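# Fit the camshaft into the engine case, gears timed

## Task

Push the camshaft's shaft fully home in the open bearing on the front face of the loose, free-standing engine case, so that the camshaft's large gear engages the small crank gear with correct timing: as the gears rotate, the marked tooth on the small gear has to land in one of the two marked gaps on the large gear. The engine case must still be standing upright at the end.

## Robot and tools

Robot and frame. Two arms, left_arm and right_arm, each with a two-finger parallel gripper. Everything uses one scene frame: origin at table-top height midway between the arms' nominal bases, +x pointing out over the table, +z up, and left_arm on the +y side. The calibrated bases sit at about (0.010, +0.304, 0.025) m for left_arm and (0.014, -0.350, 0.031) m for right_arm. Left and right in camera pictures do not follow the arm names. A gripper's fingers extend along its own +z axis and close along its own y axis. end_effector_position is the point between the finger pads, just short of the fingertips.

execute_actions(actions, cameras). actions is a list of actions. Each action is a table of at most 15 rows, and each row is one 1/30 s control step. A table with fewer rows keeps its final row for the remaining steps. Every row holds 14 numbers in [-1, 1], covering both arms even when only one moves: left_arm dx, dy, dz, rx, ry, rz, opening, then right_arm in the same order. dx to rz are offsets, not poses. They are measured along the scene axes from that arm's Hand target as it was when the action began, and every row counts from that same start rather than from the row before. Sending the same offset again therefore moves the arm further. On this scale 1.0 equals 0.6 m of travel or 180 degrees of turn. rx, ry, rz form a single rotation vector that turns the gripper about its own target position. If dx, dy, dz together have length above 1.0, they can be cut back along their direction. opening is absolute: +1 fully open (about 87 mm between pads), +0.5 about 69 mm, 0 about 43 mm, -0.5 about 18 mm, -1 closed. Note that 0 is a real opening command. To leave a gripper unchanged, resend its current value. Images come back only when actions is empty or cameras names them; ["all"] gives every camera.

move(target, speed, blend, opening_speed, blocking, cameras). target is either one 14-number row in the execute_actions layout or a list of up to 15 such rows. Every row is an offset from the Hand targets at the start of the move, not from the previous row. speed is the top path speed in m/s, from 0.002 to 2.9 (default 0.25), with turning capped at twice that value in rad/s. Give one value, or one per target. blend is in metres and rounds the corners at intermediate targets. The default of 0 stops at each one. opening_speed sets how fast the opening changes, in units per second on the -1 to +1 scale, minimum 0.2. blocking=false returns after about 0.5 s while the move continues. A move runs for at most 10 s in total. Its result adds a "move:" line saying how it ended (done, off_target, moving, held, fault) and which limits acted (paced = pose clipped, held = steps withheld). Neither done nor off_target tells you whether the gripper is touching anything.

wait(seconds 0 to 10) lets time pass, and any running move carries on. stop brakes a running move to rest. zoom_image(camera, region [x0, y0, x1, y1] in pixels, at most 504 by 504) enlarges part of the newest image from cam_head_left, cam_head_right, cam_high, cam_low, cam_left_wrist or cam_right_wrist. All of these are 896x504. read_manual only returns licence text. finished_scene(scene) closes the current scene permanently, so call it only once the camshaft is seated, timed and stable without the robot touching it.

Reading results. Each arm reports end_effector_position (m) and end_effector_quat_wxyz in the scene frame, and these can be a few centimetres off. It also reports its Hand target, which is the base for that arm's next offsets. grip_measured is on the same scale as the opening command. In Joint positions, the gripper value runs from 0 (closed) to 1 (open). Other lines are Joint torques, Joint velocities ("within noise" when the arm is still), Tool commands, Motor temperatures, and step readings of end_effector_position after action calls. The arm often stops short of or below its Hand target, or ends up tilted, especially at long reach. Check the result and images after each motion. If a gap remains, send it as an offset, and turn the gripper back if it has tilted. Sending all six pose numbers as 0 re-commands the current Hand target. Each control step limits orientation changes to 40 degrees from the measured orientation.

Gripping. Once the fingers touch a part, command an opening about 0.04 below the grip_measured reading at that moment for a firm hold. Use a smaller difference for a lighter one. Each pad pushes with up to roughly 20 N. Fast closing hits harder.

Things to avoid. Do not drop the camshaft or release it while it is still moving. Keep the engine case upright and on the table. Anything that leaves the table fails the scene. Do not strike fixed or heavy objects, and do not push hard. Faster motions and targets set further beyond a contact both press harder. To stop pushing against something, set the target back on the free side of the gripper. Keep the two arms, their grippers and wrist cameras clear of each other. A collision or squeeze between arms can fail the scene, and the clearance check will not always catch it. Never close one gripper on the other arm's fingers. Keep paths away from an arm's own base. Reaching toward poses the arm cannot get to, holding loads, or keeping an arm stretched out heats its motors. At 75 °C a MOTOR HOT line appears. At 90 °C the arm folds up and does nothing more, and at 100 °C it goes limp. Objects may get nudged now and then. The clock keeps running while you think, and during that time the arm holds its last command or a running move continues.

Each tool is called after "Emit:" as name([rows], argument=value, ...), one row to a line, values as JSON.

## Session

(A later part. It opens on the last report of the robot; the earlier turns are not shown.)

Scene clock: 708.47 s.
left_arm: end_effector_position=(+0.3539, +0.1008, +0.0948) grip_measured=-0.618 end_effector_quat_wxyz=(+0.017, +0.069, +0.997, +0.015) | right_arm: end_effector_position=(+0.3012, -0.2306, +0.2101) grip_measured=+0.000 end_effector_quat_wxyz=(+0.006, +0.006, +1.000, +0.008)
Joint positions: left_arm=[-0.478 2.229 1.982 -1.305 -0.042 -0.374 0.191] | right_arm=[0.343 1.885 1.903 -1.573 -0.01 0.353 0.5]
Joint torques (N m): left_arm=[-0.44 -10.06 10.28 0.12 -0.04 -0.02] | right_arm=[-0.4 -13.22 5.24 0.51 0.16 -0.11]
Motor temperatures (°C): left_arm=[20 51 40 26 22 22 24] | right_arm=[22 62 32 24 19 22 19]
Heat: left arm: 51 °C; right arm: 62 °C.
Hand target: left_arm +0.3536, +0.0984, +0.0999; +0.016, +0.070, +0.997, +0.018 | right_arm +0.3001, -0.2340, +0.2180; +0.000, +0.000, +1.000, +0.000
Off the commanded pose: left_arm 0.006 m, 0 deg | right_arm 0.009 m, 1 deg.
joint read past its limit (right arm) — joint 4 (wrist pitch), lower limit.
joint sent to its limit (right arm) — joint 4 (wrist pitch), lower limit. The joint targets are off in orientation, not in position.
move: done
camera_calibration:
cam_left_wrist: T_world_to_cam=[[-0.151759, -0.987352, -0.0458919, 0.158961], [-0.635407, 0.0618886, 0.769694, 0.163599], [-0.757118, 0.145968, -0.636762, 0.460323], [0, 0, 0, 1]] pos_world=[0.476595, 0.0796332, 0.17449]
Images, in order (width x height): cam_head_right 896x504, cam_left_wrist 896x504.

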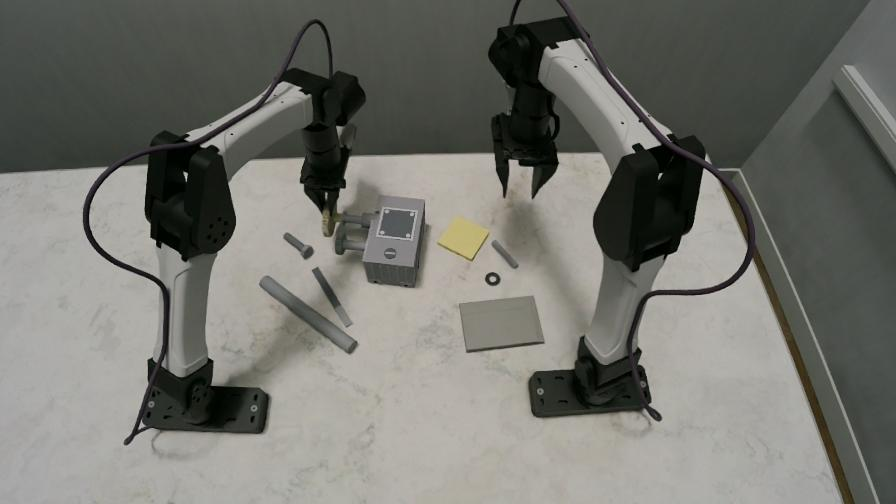

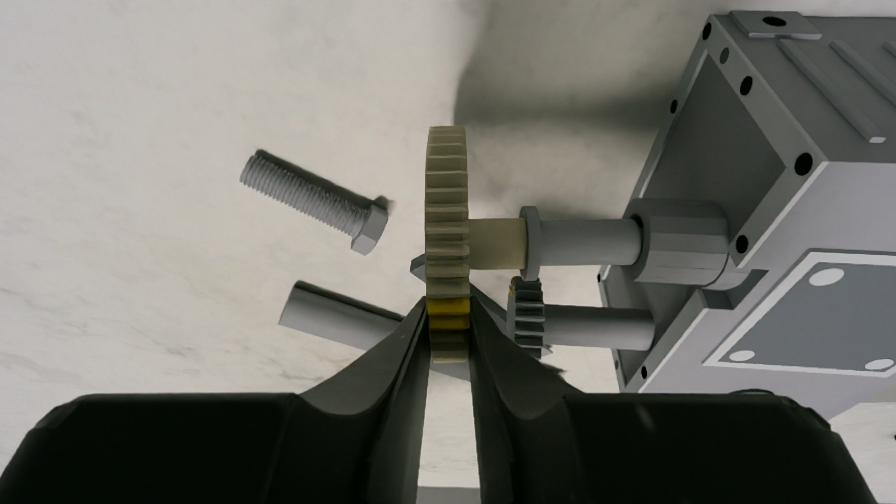

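Emit:
move([
  [-0.005,-0.03,0.0,0,0,0,-0.9,0,0,0,0,0,0,0],
], speed=0.03, cameras=["cam_left_wrist","cam_head_right"])

Scene clock: 711.77 s.
left_arm: end_effector_position=(+0.3539, +0.0957, +0.0962) grip_measured=-0.618 end_effector_quat_wxyz=(+0.018, +0.067, +0.997, +0.033) | right_arm: end_effector_position=(+0.3012, -0.2306, +0.2101) grip_measured=+0.000 end_effector_quat_wxyz=(+0.006, +0.006, +1.000, +0.008)
Joint positions: left_arm=[-0.501 2.259 2.036 -1.345 -0.075 -0.401 0.191] | right_arm=[0.343 1.885 1.903 -1.573 -0.01 0.353 0.5]
Joint torques (N m): left_arm=[-1.98 -10.03 10.29 0.26 0.23 -0.09] | right_arm=[-0.35 -13.23 5.22 0.51 0.18 -0.12]
Motor temperatures (°C): left_arm=[20 51 41 26 22 22 24] | right_arm=[22 62 32 24 19 22 19]
Heat: left arm: 51 °C; right arm: 62 °C.
Hand target: left_arm +0.3506, +0.0805, +0.0999; +0.016, +0.070, +0.997, +0.018 | right_arm +0.3001, -0.2340, +0.2180; +0.000, +0.000, +1.000, +0.000
Off the commanded pose: left_arm 0.016 m, 2 deg | right_arm 0.009 m, 1 deg.
joint read past its limit (right arm) — joint 4 (wrist pitch), lower limit.
joint sent to its limit (right arm) — joint 4 (wrist pitch), lower limit. The joint targets are off in orientation, not in position.
move: off_target (left_arm)
camera_calibration:
cam_left_wrist: T_world_to_cam=[[-0.147777, -0.985652, -0.0815663, 0.155884], [-0.638871, 0.0321768, 0.768641, 0.167048], [-0.754987, 0.165698, -0.634459, 0.459121], [0, 0, 0, 1]] pos_world=[0.476388, 0.0721968, 0.175609]
Images, in order (width x height): cam_head_right 896x504, cam_left_wrist 896x504.

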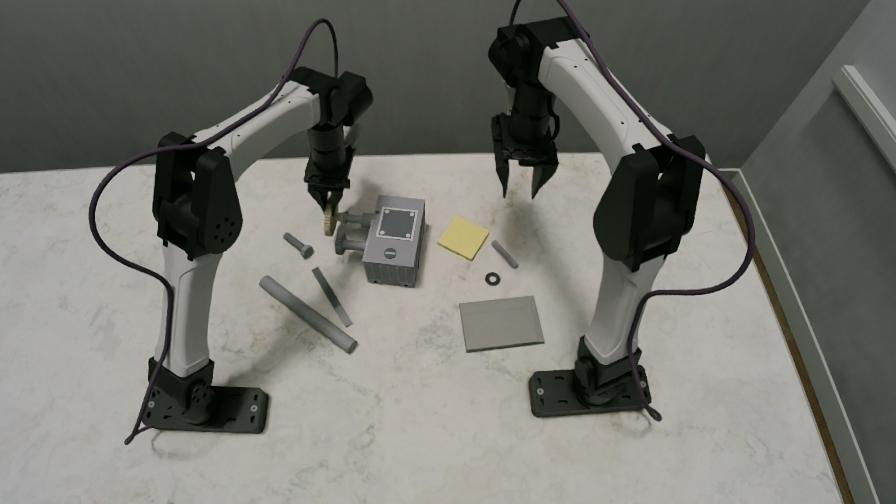

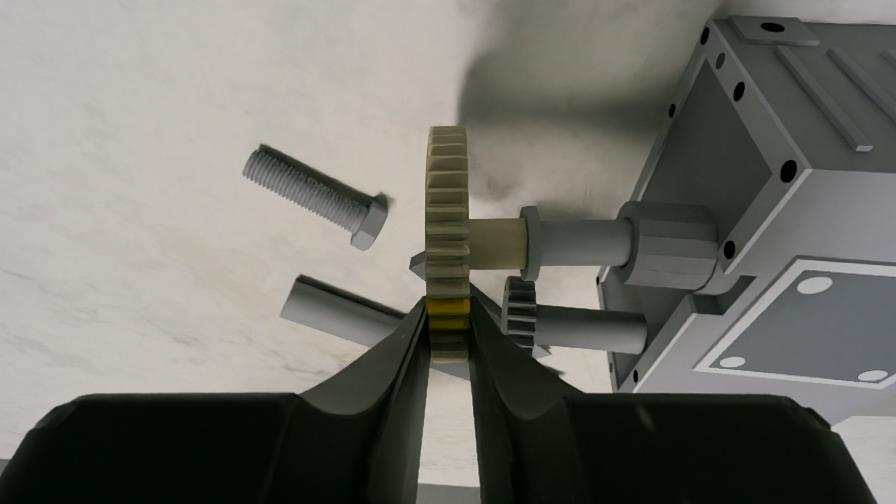

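Emit:
move([
  [0.0,0.012,-0.002,-0.02,0.003,0,-0.9,0,0,0,0,0,0,0],
  [-0.001,-0.012,-0.002,-0.02,0.003,0,-0.9,0,0,0,0,0,0,0],
  [-0.001,-0.012,-0.006,-0.02,0.003,0,-0.9,0,0,0,0,0,0,0],
], speed=0.03, cameras=["cam_left_wrist","cam_head_right"])

Scene clock: 718.87 s.
left_arm: end_effector_position=(+0.3539, +0.0960, +0.0935) grip_measured=-0.618 end_effector_quat_wxyz=(+0.011, +0.064, +0.998, +0.015) | right_arm: end_effector_position=(+0.3012, -0.2306, +0.2101) grip_measured=+0.000 end_effector_quat_wxyz=(+0.006, +0.006, +1.000, +0.008)
Joint positions: left_arm=[-0.484 2.253 2.014 -1.324 -0.036 -0.39 0.191] | right_arm=[0.343 1.885 1.903 -1.573 -0.01 0.353 0.5]
Joint torques (N m): left_arm=[-2.67 -10.62 8.77 0.54 0.43 -0.12] | right_arm=[-0.42 -13.26 5.23 0.51 0.19 -0.11]
Motor temperatures (°C): left_arm=[21 51 42 26 22 22 24] | right_arm=[22 62 32 24 19 22 19]
Heat: left arm: 51 °C; right arm: 62 °C.
Hand target: left_arm +0.3499, +0.0732, +0.0962; +0.013, +0.070, +0.997, -0.014 | right_arm +0.3001, -0.2340, +0.2180; +0.000, +0.000, +1.000, +0.000
Off the commanded pose: left_arm 0.023 m, 3 deg | right_arm 0.009 m, 1 deg.
joint read past its limit (right arm) — joint 4 (wrist pitch), lower limit.
joint sent to its limit (right arm) — joint 4 (wrist pitch), lower limit. The joint targets are off in orientation, not in position.
move: off_target (left_arm)
camera_calibration:
cam_left_wrist: T_world_to_cam=[[-0.142576, -0.988819, -0.043704, 0.150934], [-0.626579, 0.0559879, 0.777345, 0.161683], [-0.766206, 0.138215, -0.627555, 0.463298], [0, 0, 0, 1]] pos_world=[0.477808, 0.0761594, 0.171658]
Images, in order (width x height): cam_head_right 896x504, cam_left_wrist 896x504.

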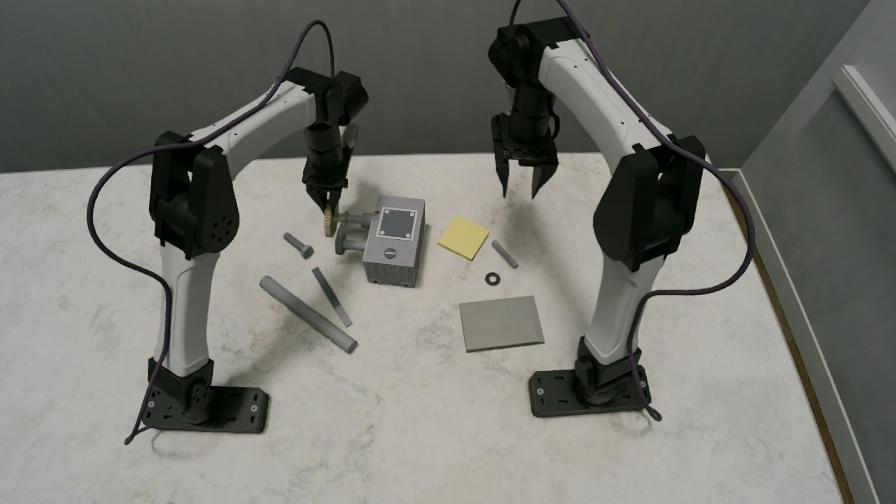

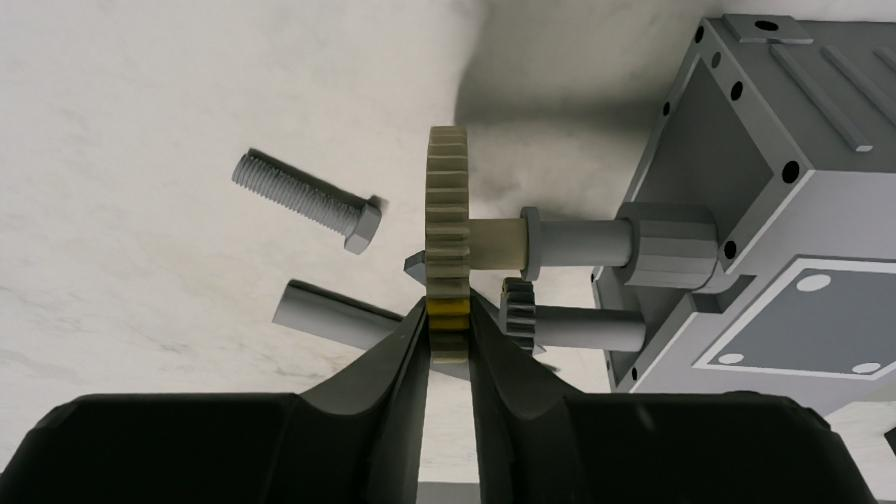

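Emit:
move([
  [0.005,0.037,-0.002,0.01,-0.002,0,-0.9,0,0,0,0,0,0,0],
  [0.005,0.037,-0.002,0.01,-0.002,0,-0.4,0,0,0,0,0,0,0],
  [0.005,0.037,0.1,0.01,-0.002,0,-0.4,0,0,0,0,0,0,0],
], speed=[0.05,0.05,0.1], opening_speed=0.4, cameras=["cam_left_wrist","cam_low","cam_head_right"])

Emit:
zoom_image(camera="cam_low", region=[510, 220, 590, 290])

Emit:
zoom_image(camera="cam_head_right", region=[280, 170, 420, 290])

Scene clock: 728.97 s.
left_arm: end_effector_position=(+0.3536, +0.0981, +0.1557) grip_measured=-0.400 end_effector_quat_wxyz=(+0.023, +0.067, +0.997, +0.008) | right_arm: end_effector_position=(+0.3012, -0.2306, +0.2101) grip_measured=+0.000 end_effector_quat_wxyz=(+0.006, +0.006, +1.000, +0.008)
Joint positions: left_arm=[-0.48 2.254 2.269 -1.552 -0.034 -0.379 0.3] | right_arm=[0.343 1.885 1.903 -1.573 -0.01 0.353 0.5]
Joint torques (N m): left_arm=[0.12 -9.58 9.1 0.33 0.14 0.13] | right_arm=[-0.4 -13.22 5.26 0.51 0.16 -0.1]
Motor temperatures (°C): left_arm=[21 52 42 26 22 22 24] | right_arm=[22 62 31 24 19 22 19]
Heat: left arm: 52 °C; right arm: 62 °C.
Hand target: left_arm +0.3529, +0.0955, +0.1563; +0.016, +0.070, +0.997, +0.002 | right_arm +0.3001, -0.2340, +0.2180; +0.000, +0.000, +1.000, +0.000
Off the commanded pose: left_arm 0.003 m, 1 deg | right_arm 0.009 m, 1 deg.
joint read past its limit (right arm) — joint 4 (wrist pitch), lower limit.
joint sent to its limit (left arm) — joint 4 (wrist pitch), lower limit. The joint targets still meet the commanded pose.
joint sent to its limit (right arm) — joint 4 (wrist pitch), lower limit. The joint targets are off in orientation, not in position.
move: done
camera_calibration:
cam_left_wrist: T_world_to_cam=[[-0.148517, -0.988382, -0.032292, 0.15593], [-0.642903, 0.0716896, 0.762586, 0.119456], [-0.751411, 0.134018, -0.646081, 0.499892], [0, 0, 0, 1]] pos_world=[0.475582, 0.0785605, 0.236911]
Images, in order (width x height): cam_head_right 896x504, cam_low 896x504, cam_left_wrist 896x504.

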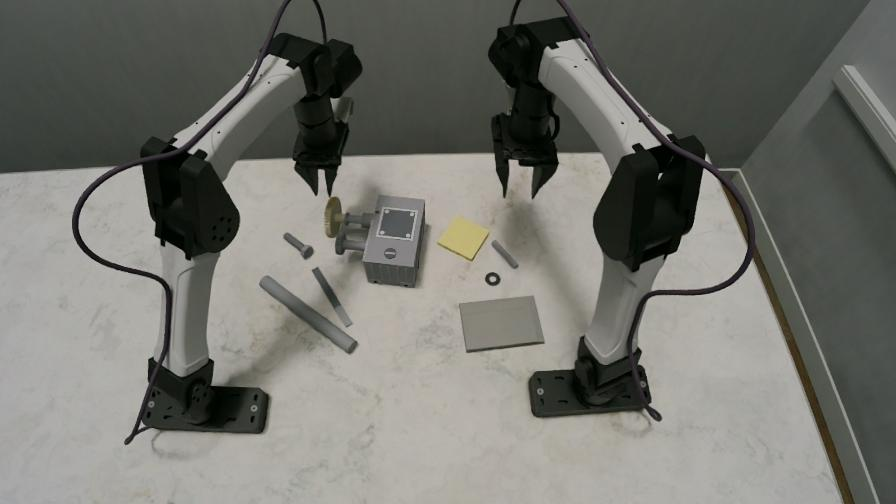

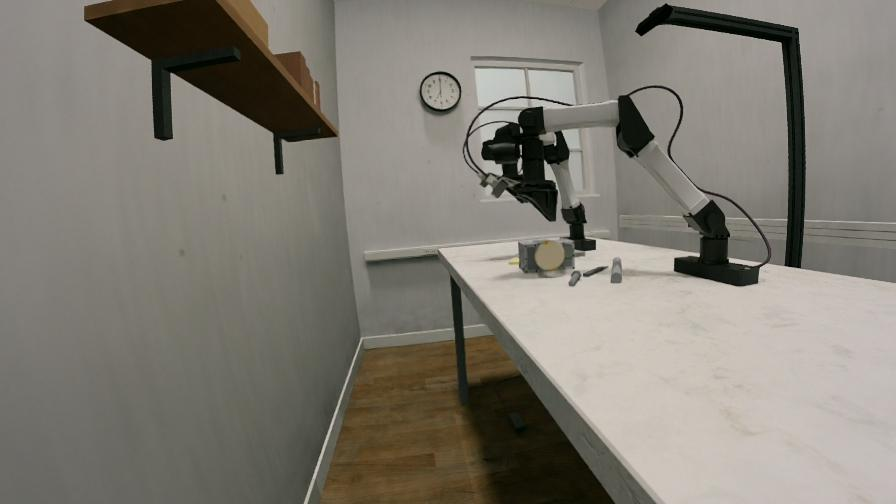

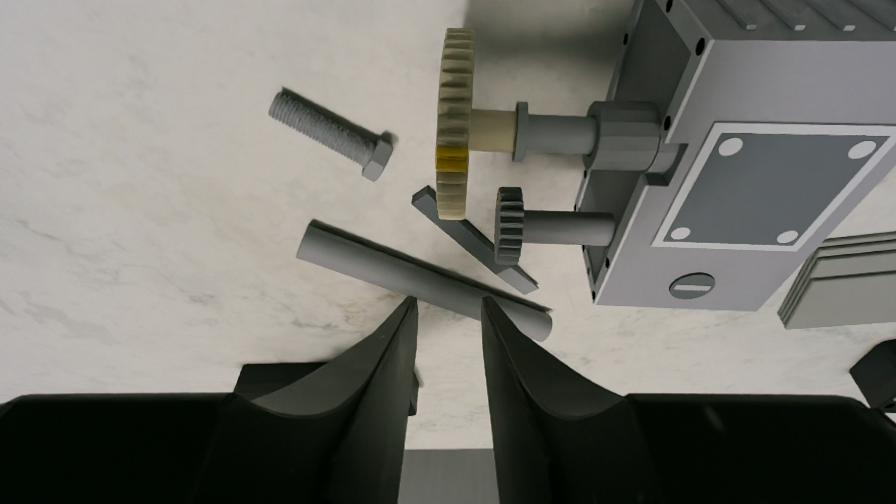

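Scaled by 6.300.

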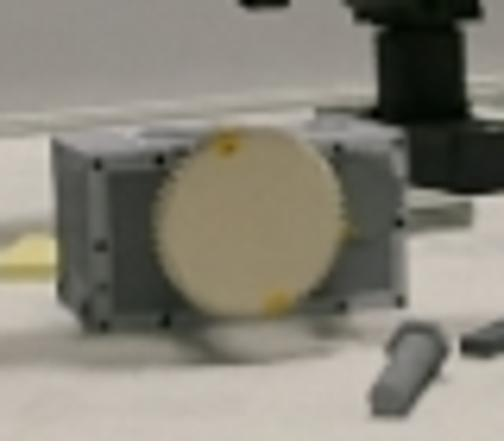

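Scaled by 3.600.

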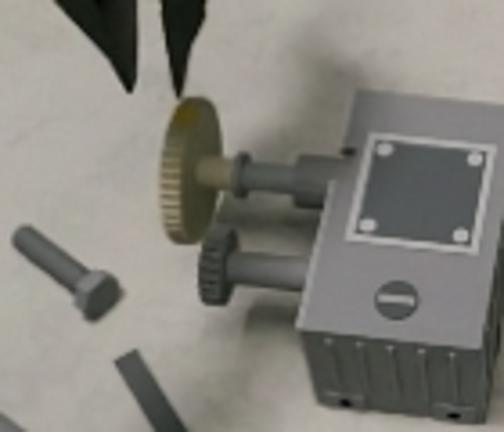

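Emit:
zoom_image(camera="cam_left_wrist", region=[400, 10, 640, 280])

Emit:
zoom_image(camera="cam_head_right", region=[315, 190, 365, 250])

Scaled by 1.867.

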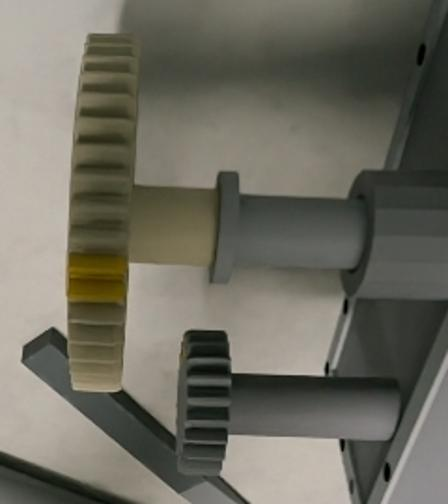

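Scaled by 8.400.

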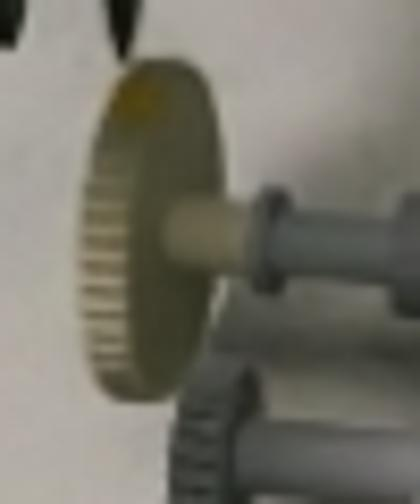

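Emit:
move(target=[0,0.2,0.1,0,0,0,-0.4,0,0,0,0,0,0,0], cameras=["cam_left_wrist","cam_low"])

Emit:
zoom_image(camera="cam_low", region=[480, 200, 680, 312])

Scene clock: 759.53 s.
left_arm: end_effector_position=(+0.3602, +0.2180, +0.2128) grip_measured=-0.400 end_effector_quat_wxyz=(+0.068, +0.063, +0.996, +0.001) | right_arm: end_effector_position=(+0.3012, -0.2306, +0.2101) grip_measured=+0.000 end_effector_quat_wxyz=(+0.006, +0.006, +1.000, +0.008)
Joint positions: left_arm=[-0.204 2.011 2.129 -1.555 -0.025 -0.111 0.3] | right_arm=[0.343 1.885 1.903 -1.573 -0.01 0.353 0.5]
Joint torques (N m): left_arm=[-0.21 -10.45 5.71 0.54 0.17 0.17] | right_arm=[-0.39 -13.22 5.16 0.51 0.16 -0.11]
Motor temperatures (°C): left_arm=[20 48 41 26 22 22 23] | right_arm=[22 62 31 23 19 22 19]
Heat: left arm: 48 °C; right arm: 62 °C.
Hand target: left_arm +0.3530, +0.2155, +0.2162; +0.015, +0.070, +0.997, +0.002 | right_arm +0.3001, -0.2340, +0.2180; +0.000, +0.000, +1.000, +0.000
Off the commanded pose: left_arm 0.008 m, 6 deg | right_arm 0.009 m, 1 deg.
joint read past its limit (right arm) — joint 4 (wrist pitch), lower limit.
joint sent to its limit (left arm) — joint 4 (wrist pitch), lower limit. The joint targets are off in orientation, not in position.
joint sent to its limit (right arm) — joint 4 (wrist pitch), lower limit. The joint targets are off in orientation, not in position.
move: off_target (left_arm)
camera_calibration:
cam_left_wrist: T_world_to_cam=[[-0.138729, -0.990022, -0.0246925, 0.272479], [-0.709024, 0.0818842, 0.700415, 0.106494], [-0.691404, 0.114675, -0.713309, 0.522624], [0, 0, 0, 1]] pos_world=[0.474652, 0.201108, 0.304931]
Images, in order (width x height): cam_low 896x504, cam_left_wrist 896x504.

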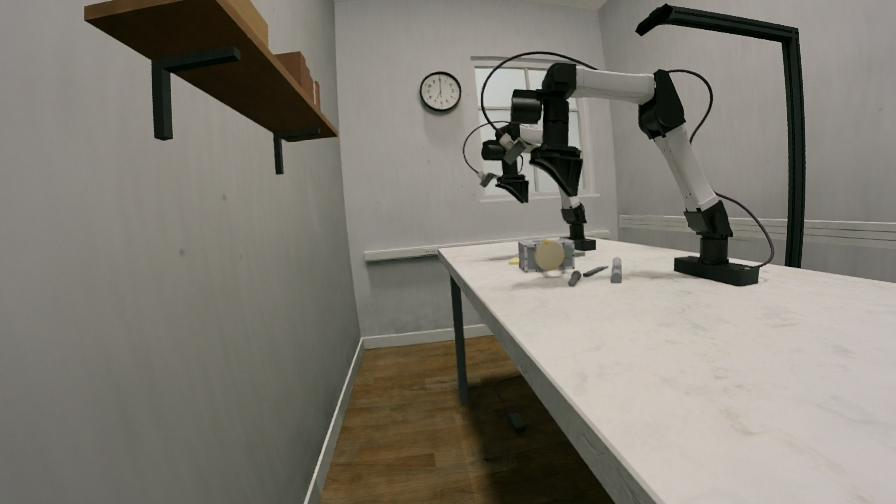

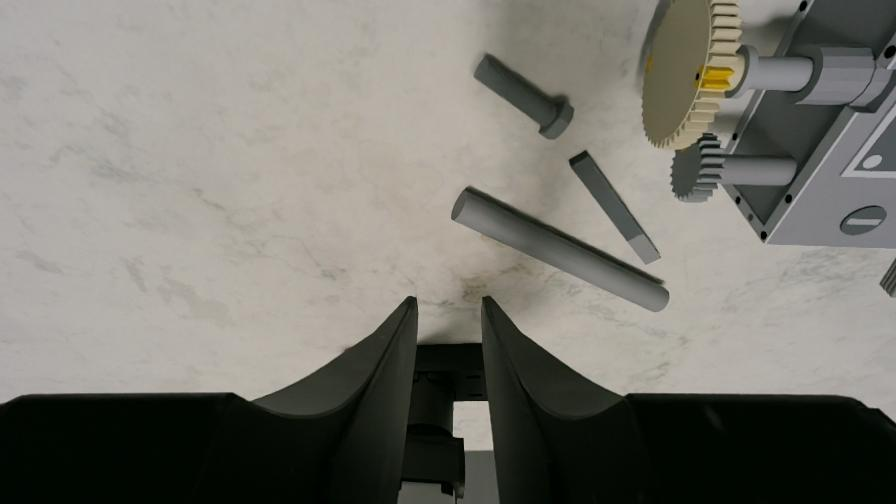

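Scaled by 2.520.

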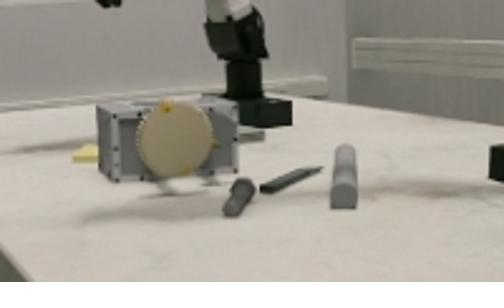

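Emit:
zoom_image(camera="cam_low", region=[520, 230, 590, 280])

Emit:
zoom_image(camera="cam_left_wrist", region=[620, 0, 820, 220])

Scaled by 7.200.

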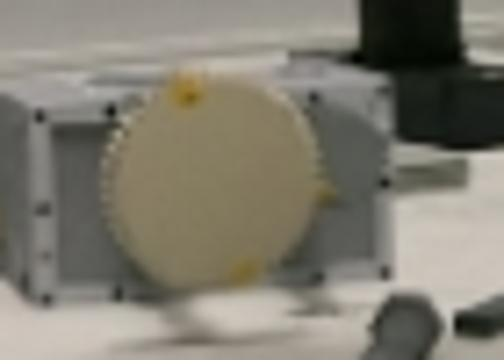

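Scaled by 2.291.

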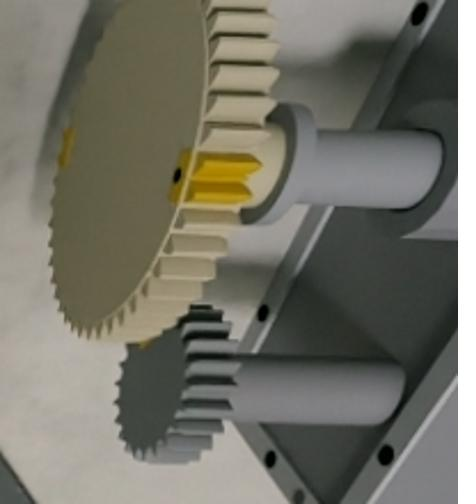

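Emit:
move(target=[-0.03,0.03,-0.02,0,0,0.5,-0.4,0,0,0,0,0,0,0], speed=0.5, cameras=["cam_left_wrist"])

Scene clock: 771.57 s.
left_arm: end_effector_position=(+0.3414, +0.2307, +0.1992) grip_measured=-0.400 end_effector_quat_wxyz=(+0.011, -0.651, +0.759, +0.007) | right_arm: end_effector_position=(+0.3012, -0.2306, +0.2101) grip_measured=+0.000 end_effector_quat_wxyz=(+0.006, +0.006, +1.000, +0.008)
Joint positions: left_arm=[-0.072 1.85 1.84 -1.556 -0.025 -1.524 0.3] | right_arm=[0.343 1.885 1.903 -1.573 -0.01 0.353 0.5]
Joint torques (N m): left_arm=[0.57 -9.96 5.59 0.22 -0.1 -0.04] | right_arm=[-0.36 -13.24 5.27 0.52 0.17 -0.11]
Motor temperatures (°C): left_arm=[20 50 40 26 22 22 23] | right_arm=[22 62 31 23 19 22 19]
Heat: left arm: 50 °C; right arm: 62 °C.
Hand target: left_arm +0.3350, +0.2334, +0.2043; +0.009, -0.656, +0.755, +0.012 | right_arm +0.3001, -0.2340, +0.2180; +0.000, +0.000, +1.000, +0.000
Off the commanded pose: left_arm 0.009 m, 1 deg | right_arm 0.009 m, 1 deg.
joint read past its limit (right arm) — joint 4 (wrist pitch), lower limit.
joint sent to its limit (left arm) — joint 4 (wrist pitch), lower limit. The joint targets still meet the commanded pose.
joint sent to its limit (right arm) — joint 4 (wrist pitch), lower limit. The joint targets are off in orientation, not in position.
move: done
camera_calibration:
cam_left_wrist: T_world_to_cam=[[0.985769, -0.167818, -0.00987097, -0.294346], [-0.0985448, -0.624432, 0.774837, 0.0413177], [-0.136195, -0.762838, -0.632083, 0.495139], [0, 0, 0, 1]] pos_world=[0.361664, 0.354114, 0.278049]
Images, in order (width x height): cam_left_wrist 896x504.

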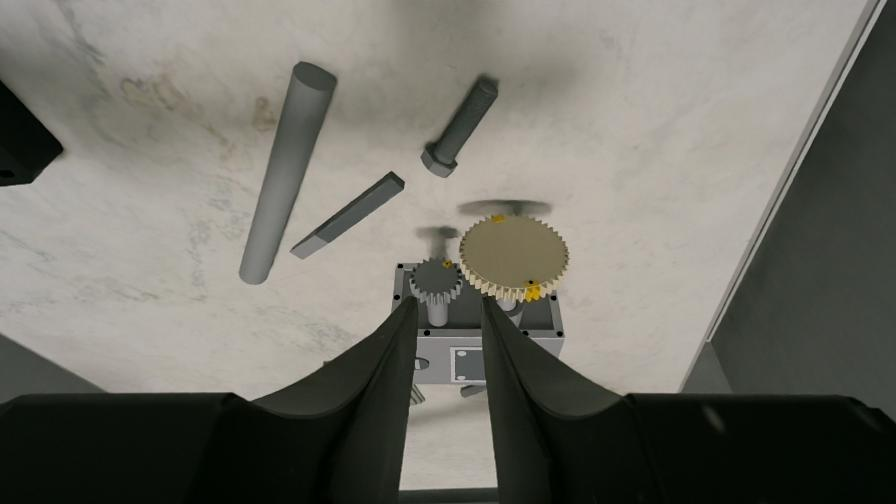

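Emit:
zoom_image(camera="cam_left_wrist", region=[400, 200, 580, 320])

Scaled by 2.800.

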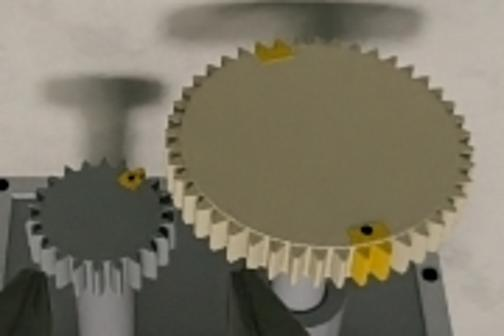

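Emit:
move([
  [0.0233,-0.06,0.0,0,0,-0.5,-0.4,0,0,0,0,0,0,0],
  [0.0233,-0.2273,-0.08,0,0,-0.5,-0.4,0,0,0,0,0,0,0],
  [0.0233,-0.2273,-0.133,0,0,-0.5,-0.4,0,0,0,0,0,0,0],
], speed=[0.5,0.25,0.15], cameras=["cam_left_wrist"])

Emit:
zoom_image(camera="cam_left_wrist", region=[300, 160, 600, 360])

Scene clock: 798.37 s.
left_arm: end_effector_position=(+0.3476, +0.0976, +0.1204) grip_measured=-0.400 end_effector_quat_wxyz=(+0.007, +0.076, +0.997, +0.010) | right_arm: end_effector_position=(+0.3012, -0.2306, +0.2101) grip_measured=+0.000 end_effector_quat_wxyz=(+0.006, +0.006, +1.000, +0.008)
Joint positions: left_arm=[-0.485 2.235 2.089 -1.422 -0.024 -0.368 0.3] | right_arm=[0.343 1.885 1.903 -1.573 -0.01 0.353 0.5]
Joint torques (N m): left_arm=[0.58 -12.44 5.94 0.55 0.08 -0.03] | right_arm=[-0.38 -13.27 5.29 0.5 0.16 -0.11]
Motor temperatures (°C): left_arm=[20 48 39 25 22 22 23] | right_arm=[22 62 31 23 19 22 19]
Heat: left arm: 48 °C; right arm: 62 °C.
Hand target: left_arm +0.3489, +0.0971, +0.1244; +0.015, +0.070, +0.997, +0.002 | right_arm +0.3001, -0.2340, +0.2180; +0.000, +0.000, +1.000, +0.000
Off the commanded pose: left_arm 0.004 m, 2 deg | right_arm 0.009 m, 1 deg.
joint read past its limit (right arm) — joint 4 (wrist pitch), lower limit.
joint sent to its limit (right arm) — joint 4 (wrist pitch), lower limit. The joint targets are off in orientation, not in position.
move: done
camera_calibration:
cam_left_wrist: T_world_to_cam=[[-0.166354, -0.985479, -0.0340225, 0.159523], [-0.617247, 0.0771635, 0.782976, 0.130753], [-0.768981, 0.151252, -0.621121, 0.47411], [0, 0, 0, 1]] pos_world=[0.471826, 0.0754076, 0.19753]
Images, in order (width x height): cam_left_wrist 896x504.

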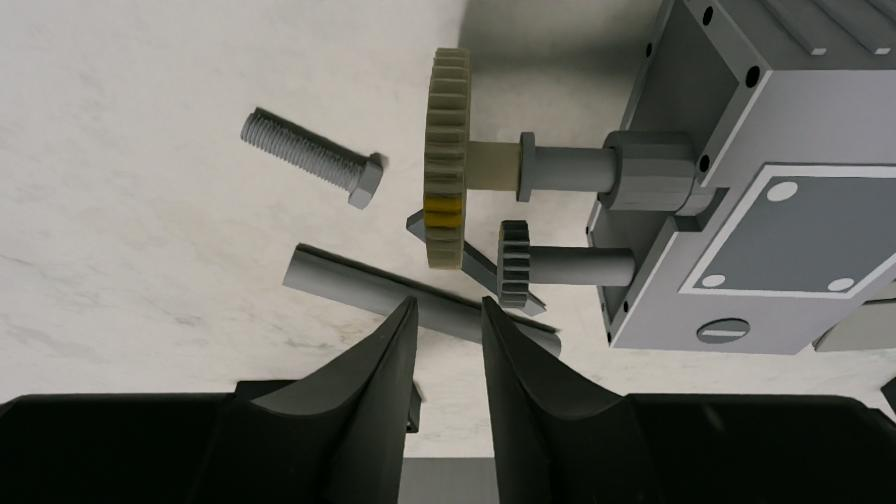

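Scaled by 1.680.

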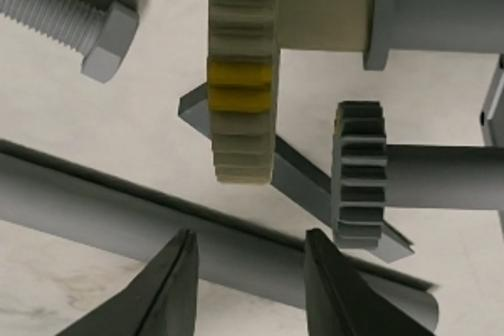

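Emit:
move([
  [0,0,-0.058,0,0,0,-0.4,0,0,0,0,0,0,0],
  [0,0,-0.058,0,0,0,-0.85,0,0,0,0,0,0,0],
  [0.0183,-0.0027,-0.0545,0,0,0,-0.85,0,0,0,0,0,0,0],
  [0.0383,-0.0057,-0.058,0,0,0,-0.85,0,0,0,0,0,0,0],
], speed=[0.15,0.1,0.04,0.04], blend=[0,0,0.003,0], cameras=["cam_left_wrist"])

Emit:
zoom_image(camera="cam_low", region=[520, 230, 590, 280])

Scene clock: 807.03 s.
left_arm: end_effector_position=(+0.3513, +0.0992, +0.0877) grip_measured=-0.617 end_effector_quat_wxyz=(-0.018, +0.076, +0.997, +0.015) | right_arm: end_effector_position=(+0.3012, -0.2306, +0.2101) grip_measured=+0.000 end_effector_quat_wxyz=(+0.006, +0.006, +1.000, +0.008)
Joint positions: left_arm=[-0.473 2.301 2.061 -1.376 -0.013 -0.356 0.191] | right_arm=[0.343 1.885 1.903 -1.573 -0.01 0.353 0.5]
Joint torques (N m): left_arm=[1.22 -10.11 10.91 0.75 -0.03 0.05] | right_arm=[-0.44 -13.24 5.19 0.52 0.18 -0.11]
Motor temperatures (°C): left_arm=[20 51 39 25 22 22 23] | right_arm=[22 62 31 23 19 22 19]
Heat: left arm: 51 °C; right arm: 62 °C.
Hand target: left_arm +0.3719, +0.0937, +0.0897; +0.015, +0.070, +0.997, +0.002 | right_arm +0.3001, -0.2340, +0.2180; +0.000, +0.000, +1.000, +0.000
Off the commanded pose: left_arm 0.021 m, 4 deg | right_arm 0.009 m, 1 deg.
joint read past its limit (right arm) — joint 4 (wrist pitch), lower limit.
joint sent to its limit (right arm) — joint 4 (wrist pitch), lower limit. The joint targets are off in orientation, not in position.
move: off_target (left_arm)
camera_calibration:
cam_left_wrist: T_world_to_cam=[[-0.167901, -0.984995, -0.0399315, 0.161598], [-0.579009, 0.0657518, 0.812665, 0.143607], [-0.797846, 0.159568, -0.581361, 0.462119], [0, 0, 0, 1]] pos_world=[0.478982, 0.0759917, 0.158406]
Images, in order (width x height): cam_left_wrist 896x504.

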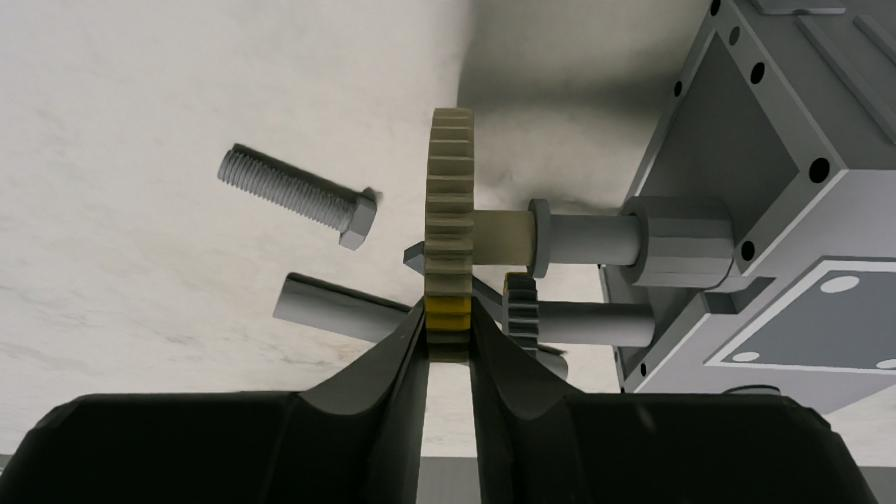

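This scene's latest camera images include none from cam_low. They are from: cam_left_wrist. cam_low's image comes with the result of a call that names it in "cameras".

Emit:
move([
  [-0.0358,0.006,0.0,0,0,0,-0.85,0,0,0,0,0,0,0],
  [-0.0358,0.006,0.0,0,0,0,-0.3,0,0,0,0,0,0,0],
  [-0.038,0.006,0.02,0,0,0,-0.3,0,0,0,0,0,0,0],
  [-0.038,0.006,0.02,0,0,0,-0.85,0,0,0,0,0,0,0],
  [-0.018,0.0035,0.024,0,0,0,-0.85,0,0,0,0,0,0,0],
  [0.005,0,0.0205,0,0,0,-0.85,0,0,0,0,0,0,0],
], speed=0.06, blend=[0,0,0,0,0.003,0], cameras=["cam_left_wrist","cam_low"])

Emit:
zoom_image(camera="cam_low", region=[520, 230, 590, 280])

Scene clock: 820.23 s.
left_arm: end_effector_position=(+0.3541, +0.0983, +0.0909) grip_measured=-0.618 end_effector_quat_wxyz=(-0.023, +0.082, +0.996, +0.018) | right_arm: end_effector_position=(+0.3012, -0.2306, +0.2101) grip_measured=+0.000 end_effector_quat_wxyz=(+0.006, +0.006, +1.000, +0.008)
Joint positions: left_arm=[-0.473 2.332 2.125 -1.421 -0.013 -0.344 0.191] | right_arm=[0.343 1.885 1.903 -1.573 -0.01 0.353 0.5]
Joint torques (N m): left_arm=[1.52 -11.67 12.04 0.55 -0.01 -0.04] | right_arm=[-0.36 -13.2 5.19 0.51 0.18 -0.12]
Motor temperatures (°C): left_arm=[20 52 41 25 22 22 23] | right_arm=[22 62 31 23 19 22 19]
Heat: left arm: 52 °C; right arm: 62 °C.
Hand target: left_arm +0.3749, +0.0937, +0.1019; +0.015, +0.070, +0.997, +0.002 | right_arm +0.3001, -0.2340, +0.2180; +0.000, +0.000, +1.000, +0.000
Off the commanded pose: left_arm 0.024 m, 5 deg | right_arm 0.009 m, 1 deg.
joint read past its limit (right arm) — joint 4 (wrist pitch), lower limit.
joint sent to its limit (right arm) — joint 4 (wrist pitch), lower limit. The joint targets are off in orientation, not in position.
move: off_target (left_arm); target 4's new opening was sent with left_arm's hand 0.018 m and 2 deg from that target
camera_calibration:
cam_left_wrist: T_world_to_cam=[[-0.180038, -0.982676, -0.0439814, 0.16586], [-0.569746, 0.0677273, 0.819025, 0.138634], [-0.801858, 0.172514, -0.57207, 0.465728], [0, 0, 0, 1]] pos_world=[0.482295, 0.0732532, 0.160179]
Images, in order (width x height): cam_low 896x504, cam_left_wrist 896x504.

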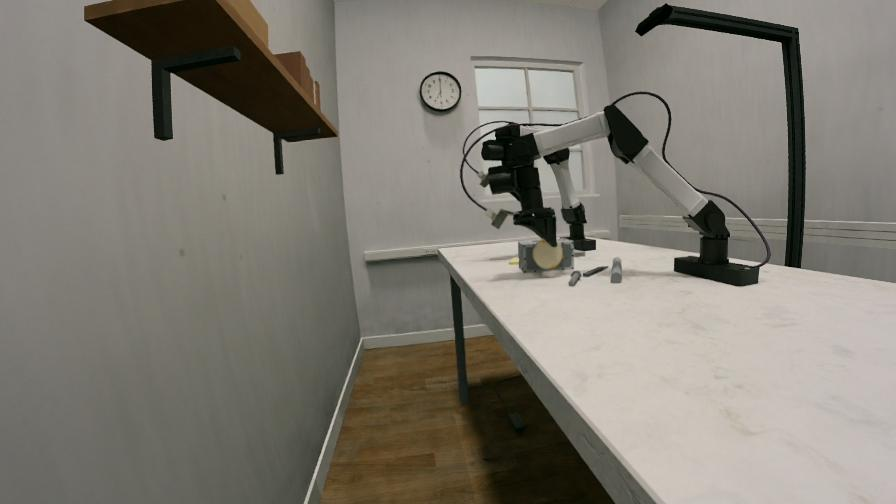

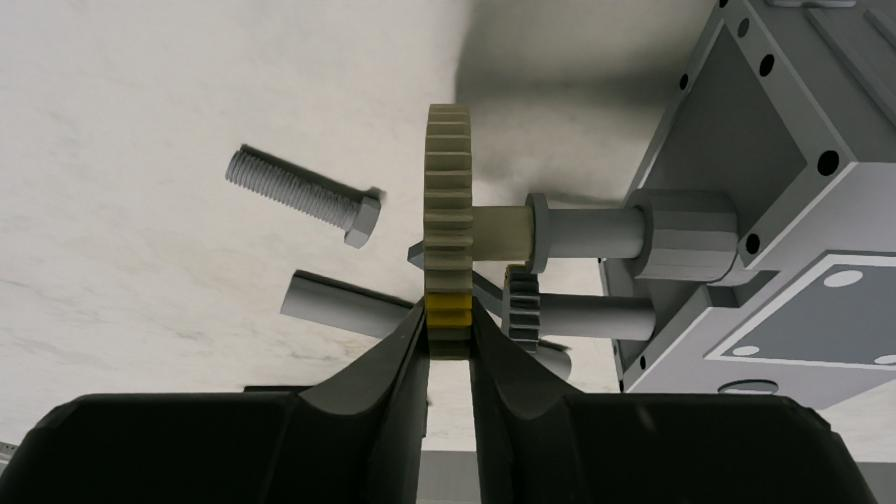

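Scaled by 7.200.

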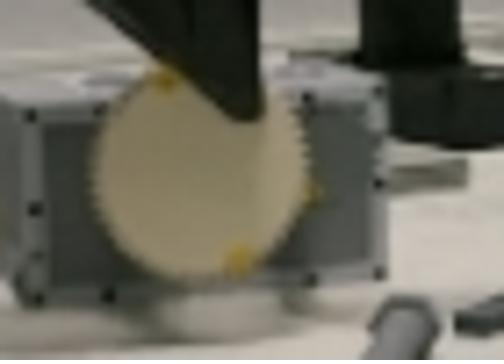

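Emit:
move([
  [-0.037,0.006,0.01,0,0,0,-0.6,0,0,0,0,0,0,0],
  [-0.043,0.006,0.015,0,0,0,-0.5,0,0,0,0,0,0,0],
  [-0.043,0.006,0.015,0,0,0,-0.645,0,0,0,0,0,0,0],
  [-0.018,0.0035,0.022,0,0,0,-0.645,0,0,0,0,0,0,0],
  [0.01,0,0.015,0,0,0,-0.645,0,0,0,0,0,0,0],
], speed=0.06, blend=[0,0,0,0.003,0], cameras=["cam_left_wrist","cam_low"])

Emit:
zoom_image(camera="cam_low", region=[520, 230, 590, 280])

Scene clock: 839.43 s.
left_arm: end_effector_position=(+0.3776, +0.0919, +0.1097) grip_measured=-0.645 end_effector_quat_wxyz=(+0.015, +0.070, +0.997, +0.001) | right_arm: end_effector_position=(+0.3012, -0.2306, +0.2101) grip_measured=+0.000 end_effector_quat_wxyz=(+0.006, +0.006, +1.000, +0.008)
Joint positions: left_arm=[-0.459 2.359 2.26 -1.445 -0.014 -0.355 0.178] | right_arm=[0.343 1.885 1.903 -1.573 -0.01 0.353 0.5]
Joint torques (N m): left_arm=[0.69 -10.35 9.76 0.31 -0.01 0.14] | right_arm=[-0.34 -13.24 5.19 0.52 0.19 -0.12]
Motor temperatures (°C): left_arm=[20 54 43 25 22 22 24] | right_arm=[22 62 30 23 19 22 19]
Heat: left arm: 54 °C; right arm: 62 °C.
Hand target: left_arm +0.3809, +0.0936, +0.1109; +0.015, +0.070, +0.997, +0.002 | right_arm +0.3001, -0.2340, +0.2180; +0.000, +0.000, +1.000, +0.000
Off the commanded pose: left_arm 0.004 m, 0 deg | right_arm 0.009 m, 1 deg.
joint read past its limit (right arm) — joint 4 (wrist pitch), lower limit.
joint sent to its limit (right arm) — joint 4 (wrist pitch), lower limit. The joint targets are off in orientation, not in position.
move: done; target 2's new opening was sent with left_arm's hand 0.011 m and 2 deg from that target; target 3's new opening was sent with left_arm's hand 0.011 m and 2 deg from that target
camera_calibration:
cam_left_wrist: T_world_to_cam=[[-0.15326, -0.988038, -0.0170793, 0.151977], [-0.63029, 0.0844271, 0.771756, 0.163586], [-0.761082, 0.129044, -0.63569, 0.491937], [0, 0, 0, 1]] pos_world=[0.500803, 0.0728658, 0.189066]
Images, in order (width x height): cam_low 896x504, cam_left_wrist 896x504.

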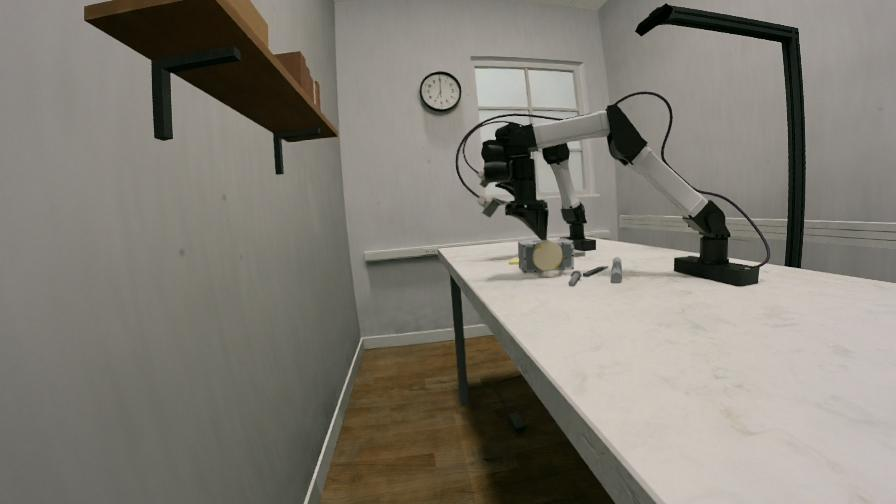

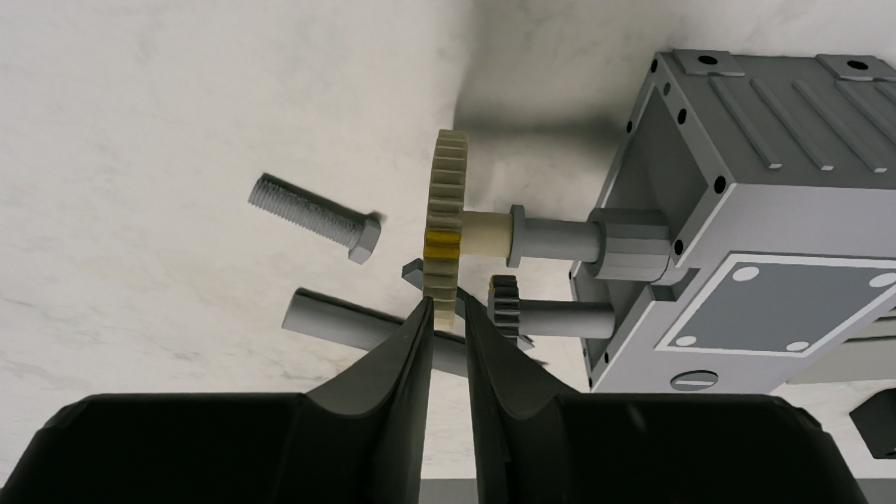

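Scaled by 7.200.

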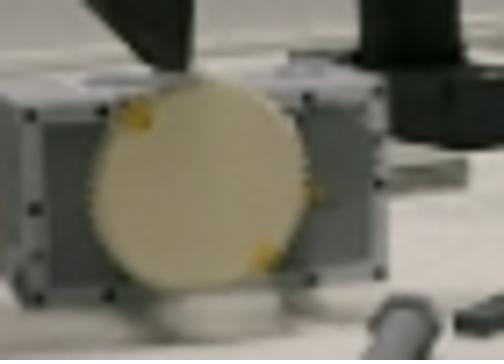

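Emit:
move([
  [0,0.004,0.01,0,0,0,-0.5,0,0,0,0,0,0,0],
  [-0.047,0.008,0.01,0,0,0,-0.5,0,0,0,0,0,0,0],
  [-0.047,0.008,-0.014,0,0,0,-0.5,0,0,0,0,0,0,0],
  [-0.047,0.008,-0.014,0,0,0,-0.645,0,0,0,0,0,0,0],
  [-0.027,0.005,-0.01,0,0,0,-0.645,0,0,0,0,0,0,0],
  [-0.01,0.0035,-0.01,0,0,0,-0.645,0,0,0,0,0,0,0],
], speed=0.06, blend=[0,0,0,0,0.003,0], cameras=["cam_low"])

Emit:
zoom_image(camera="cam_low", region=[520, 230, 590, 280])

Scene clock: 850.90 s.
left_arm: end_effector_position=(+0.3560, +0.0998, +0.0974) grip_measured=-0.623 end_effector_quat_wxyz=(-0.018, +0.079, +0.997, +0.016) | right_arm: end_effector_position=(+0.3012, -0.2306, +0.2101) grip_measured=+0.000 end_effector_quat_wxyz=(+0.006, +0.006, +1.000, +0.008)
Joint positions: left_arm=[-0.468 2.324 2.139 -1.432 -0.014 -0.345 0.189] | right_arm=[0.343 1.885 1.903 -1.573 -0.01 0.353 0.5]
Joint torques (N m): left_arm=[1.4 -11.04 11.48 0.58 -0.01 0.02] | right_arm=[-0.34 -13.23 5.24 0.52 0.16 -0.11]
Motor temperatures (°C): left_arm=[20 56 42 25 22 22 23] | right_arm=[22 62 30 22 19 22 19]
Heat: left arm: 56 °C; right arm: 62 °C.
Hand target: left_arm +0.3750, +0.0957, +0.1050; +0.015, +0.070, +0.997, +0.002 | right_arm +0.3001, -0.2340, +0.2180; +0.000, +0.000, +1.000, +0.000
Off the commanded pose: left_arm 0.021 m, 4 deg | right_arm 0.009 m, 1 deg.
joint read past its limit (right arm) — joint 4 (wrist pitch), lower limit.
joint sent to its limit (right arm) — joint 4 (wrist pitch), lower limit. The joint targets are off in orientation, not in position.
move: off_target (left_arm)
Images, in order (width x height): cam_low 896x504.

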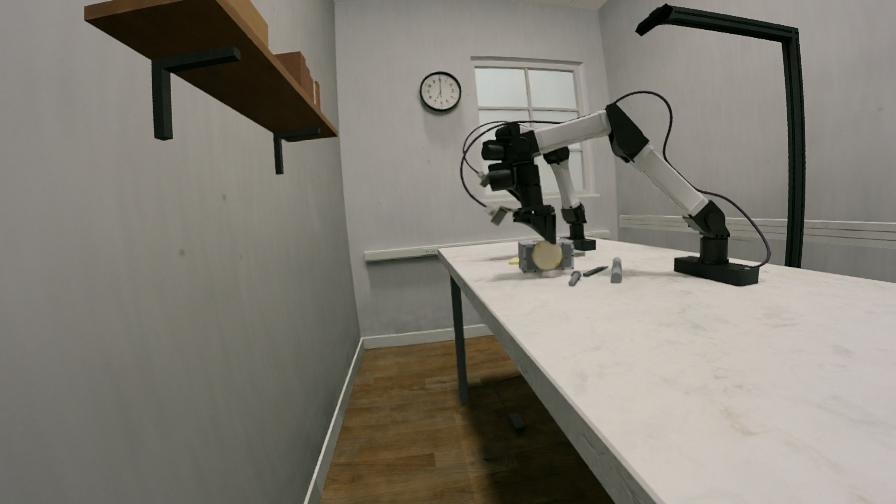

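Scaled by 7.200.

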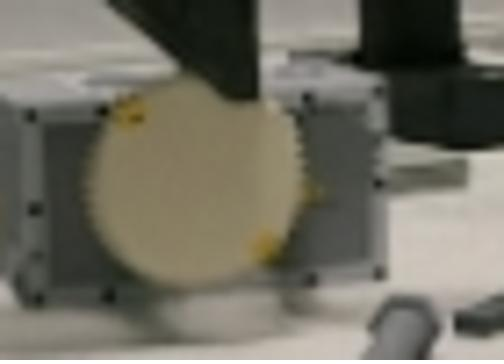

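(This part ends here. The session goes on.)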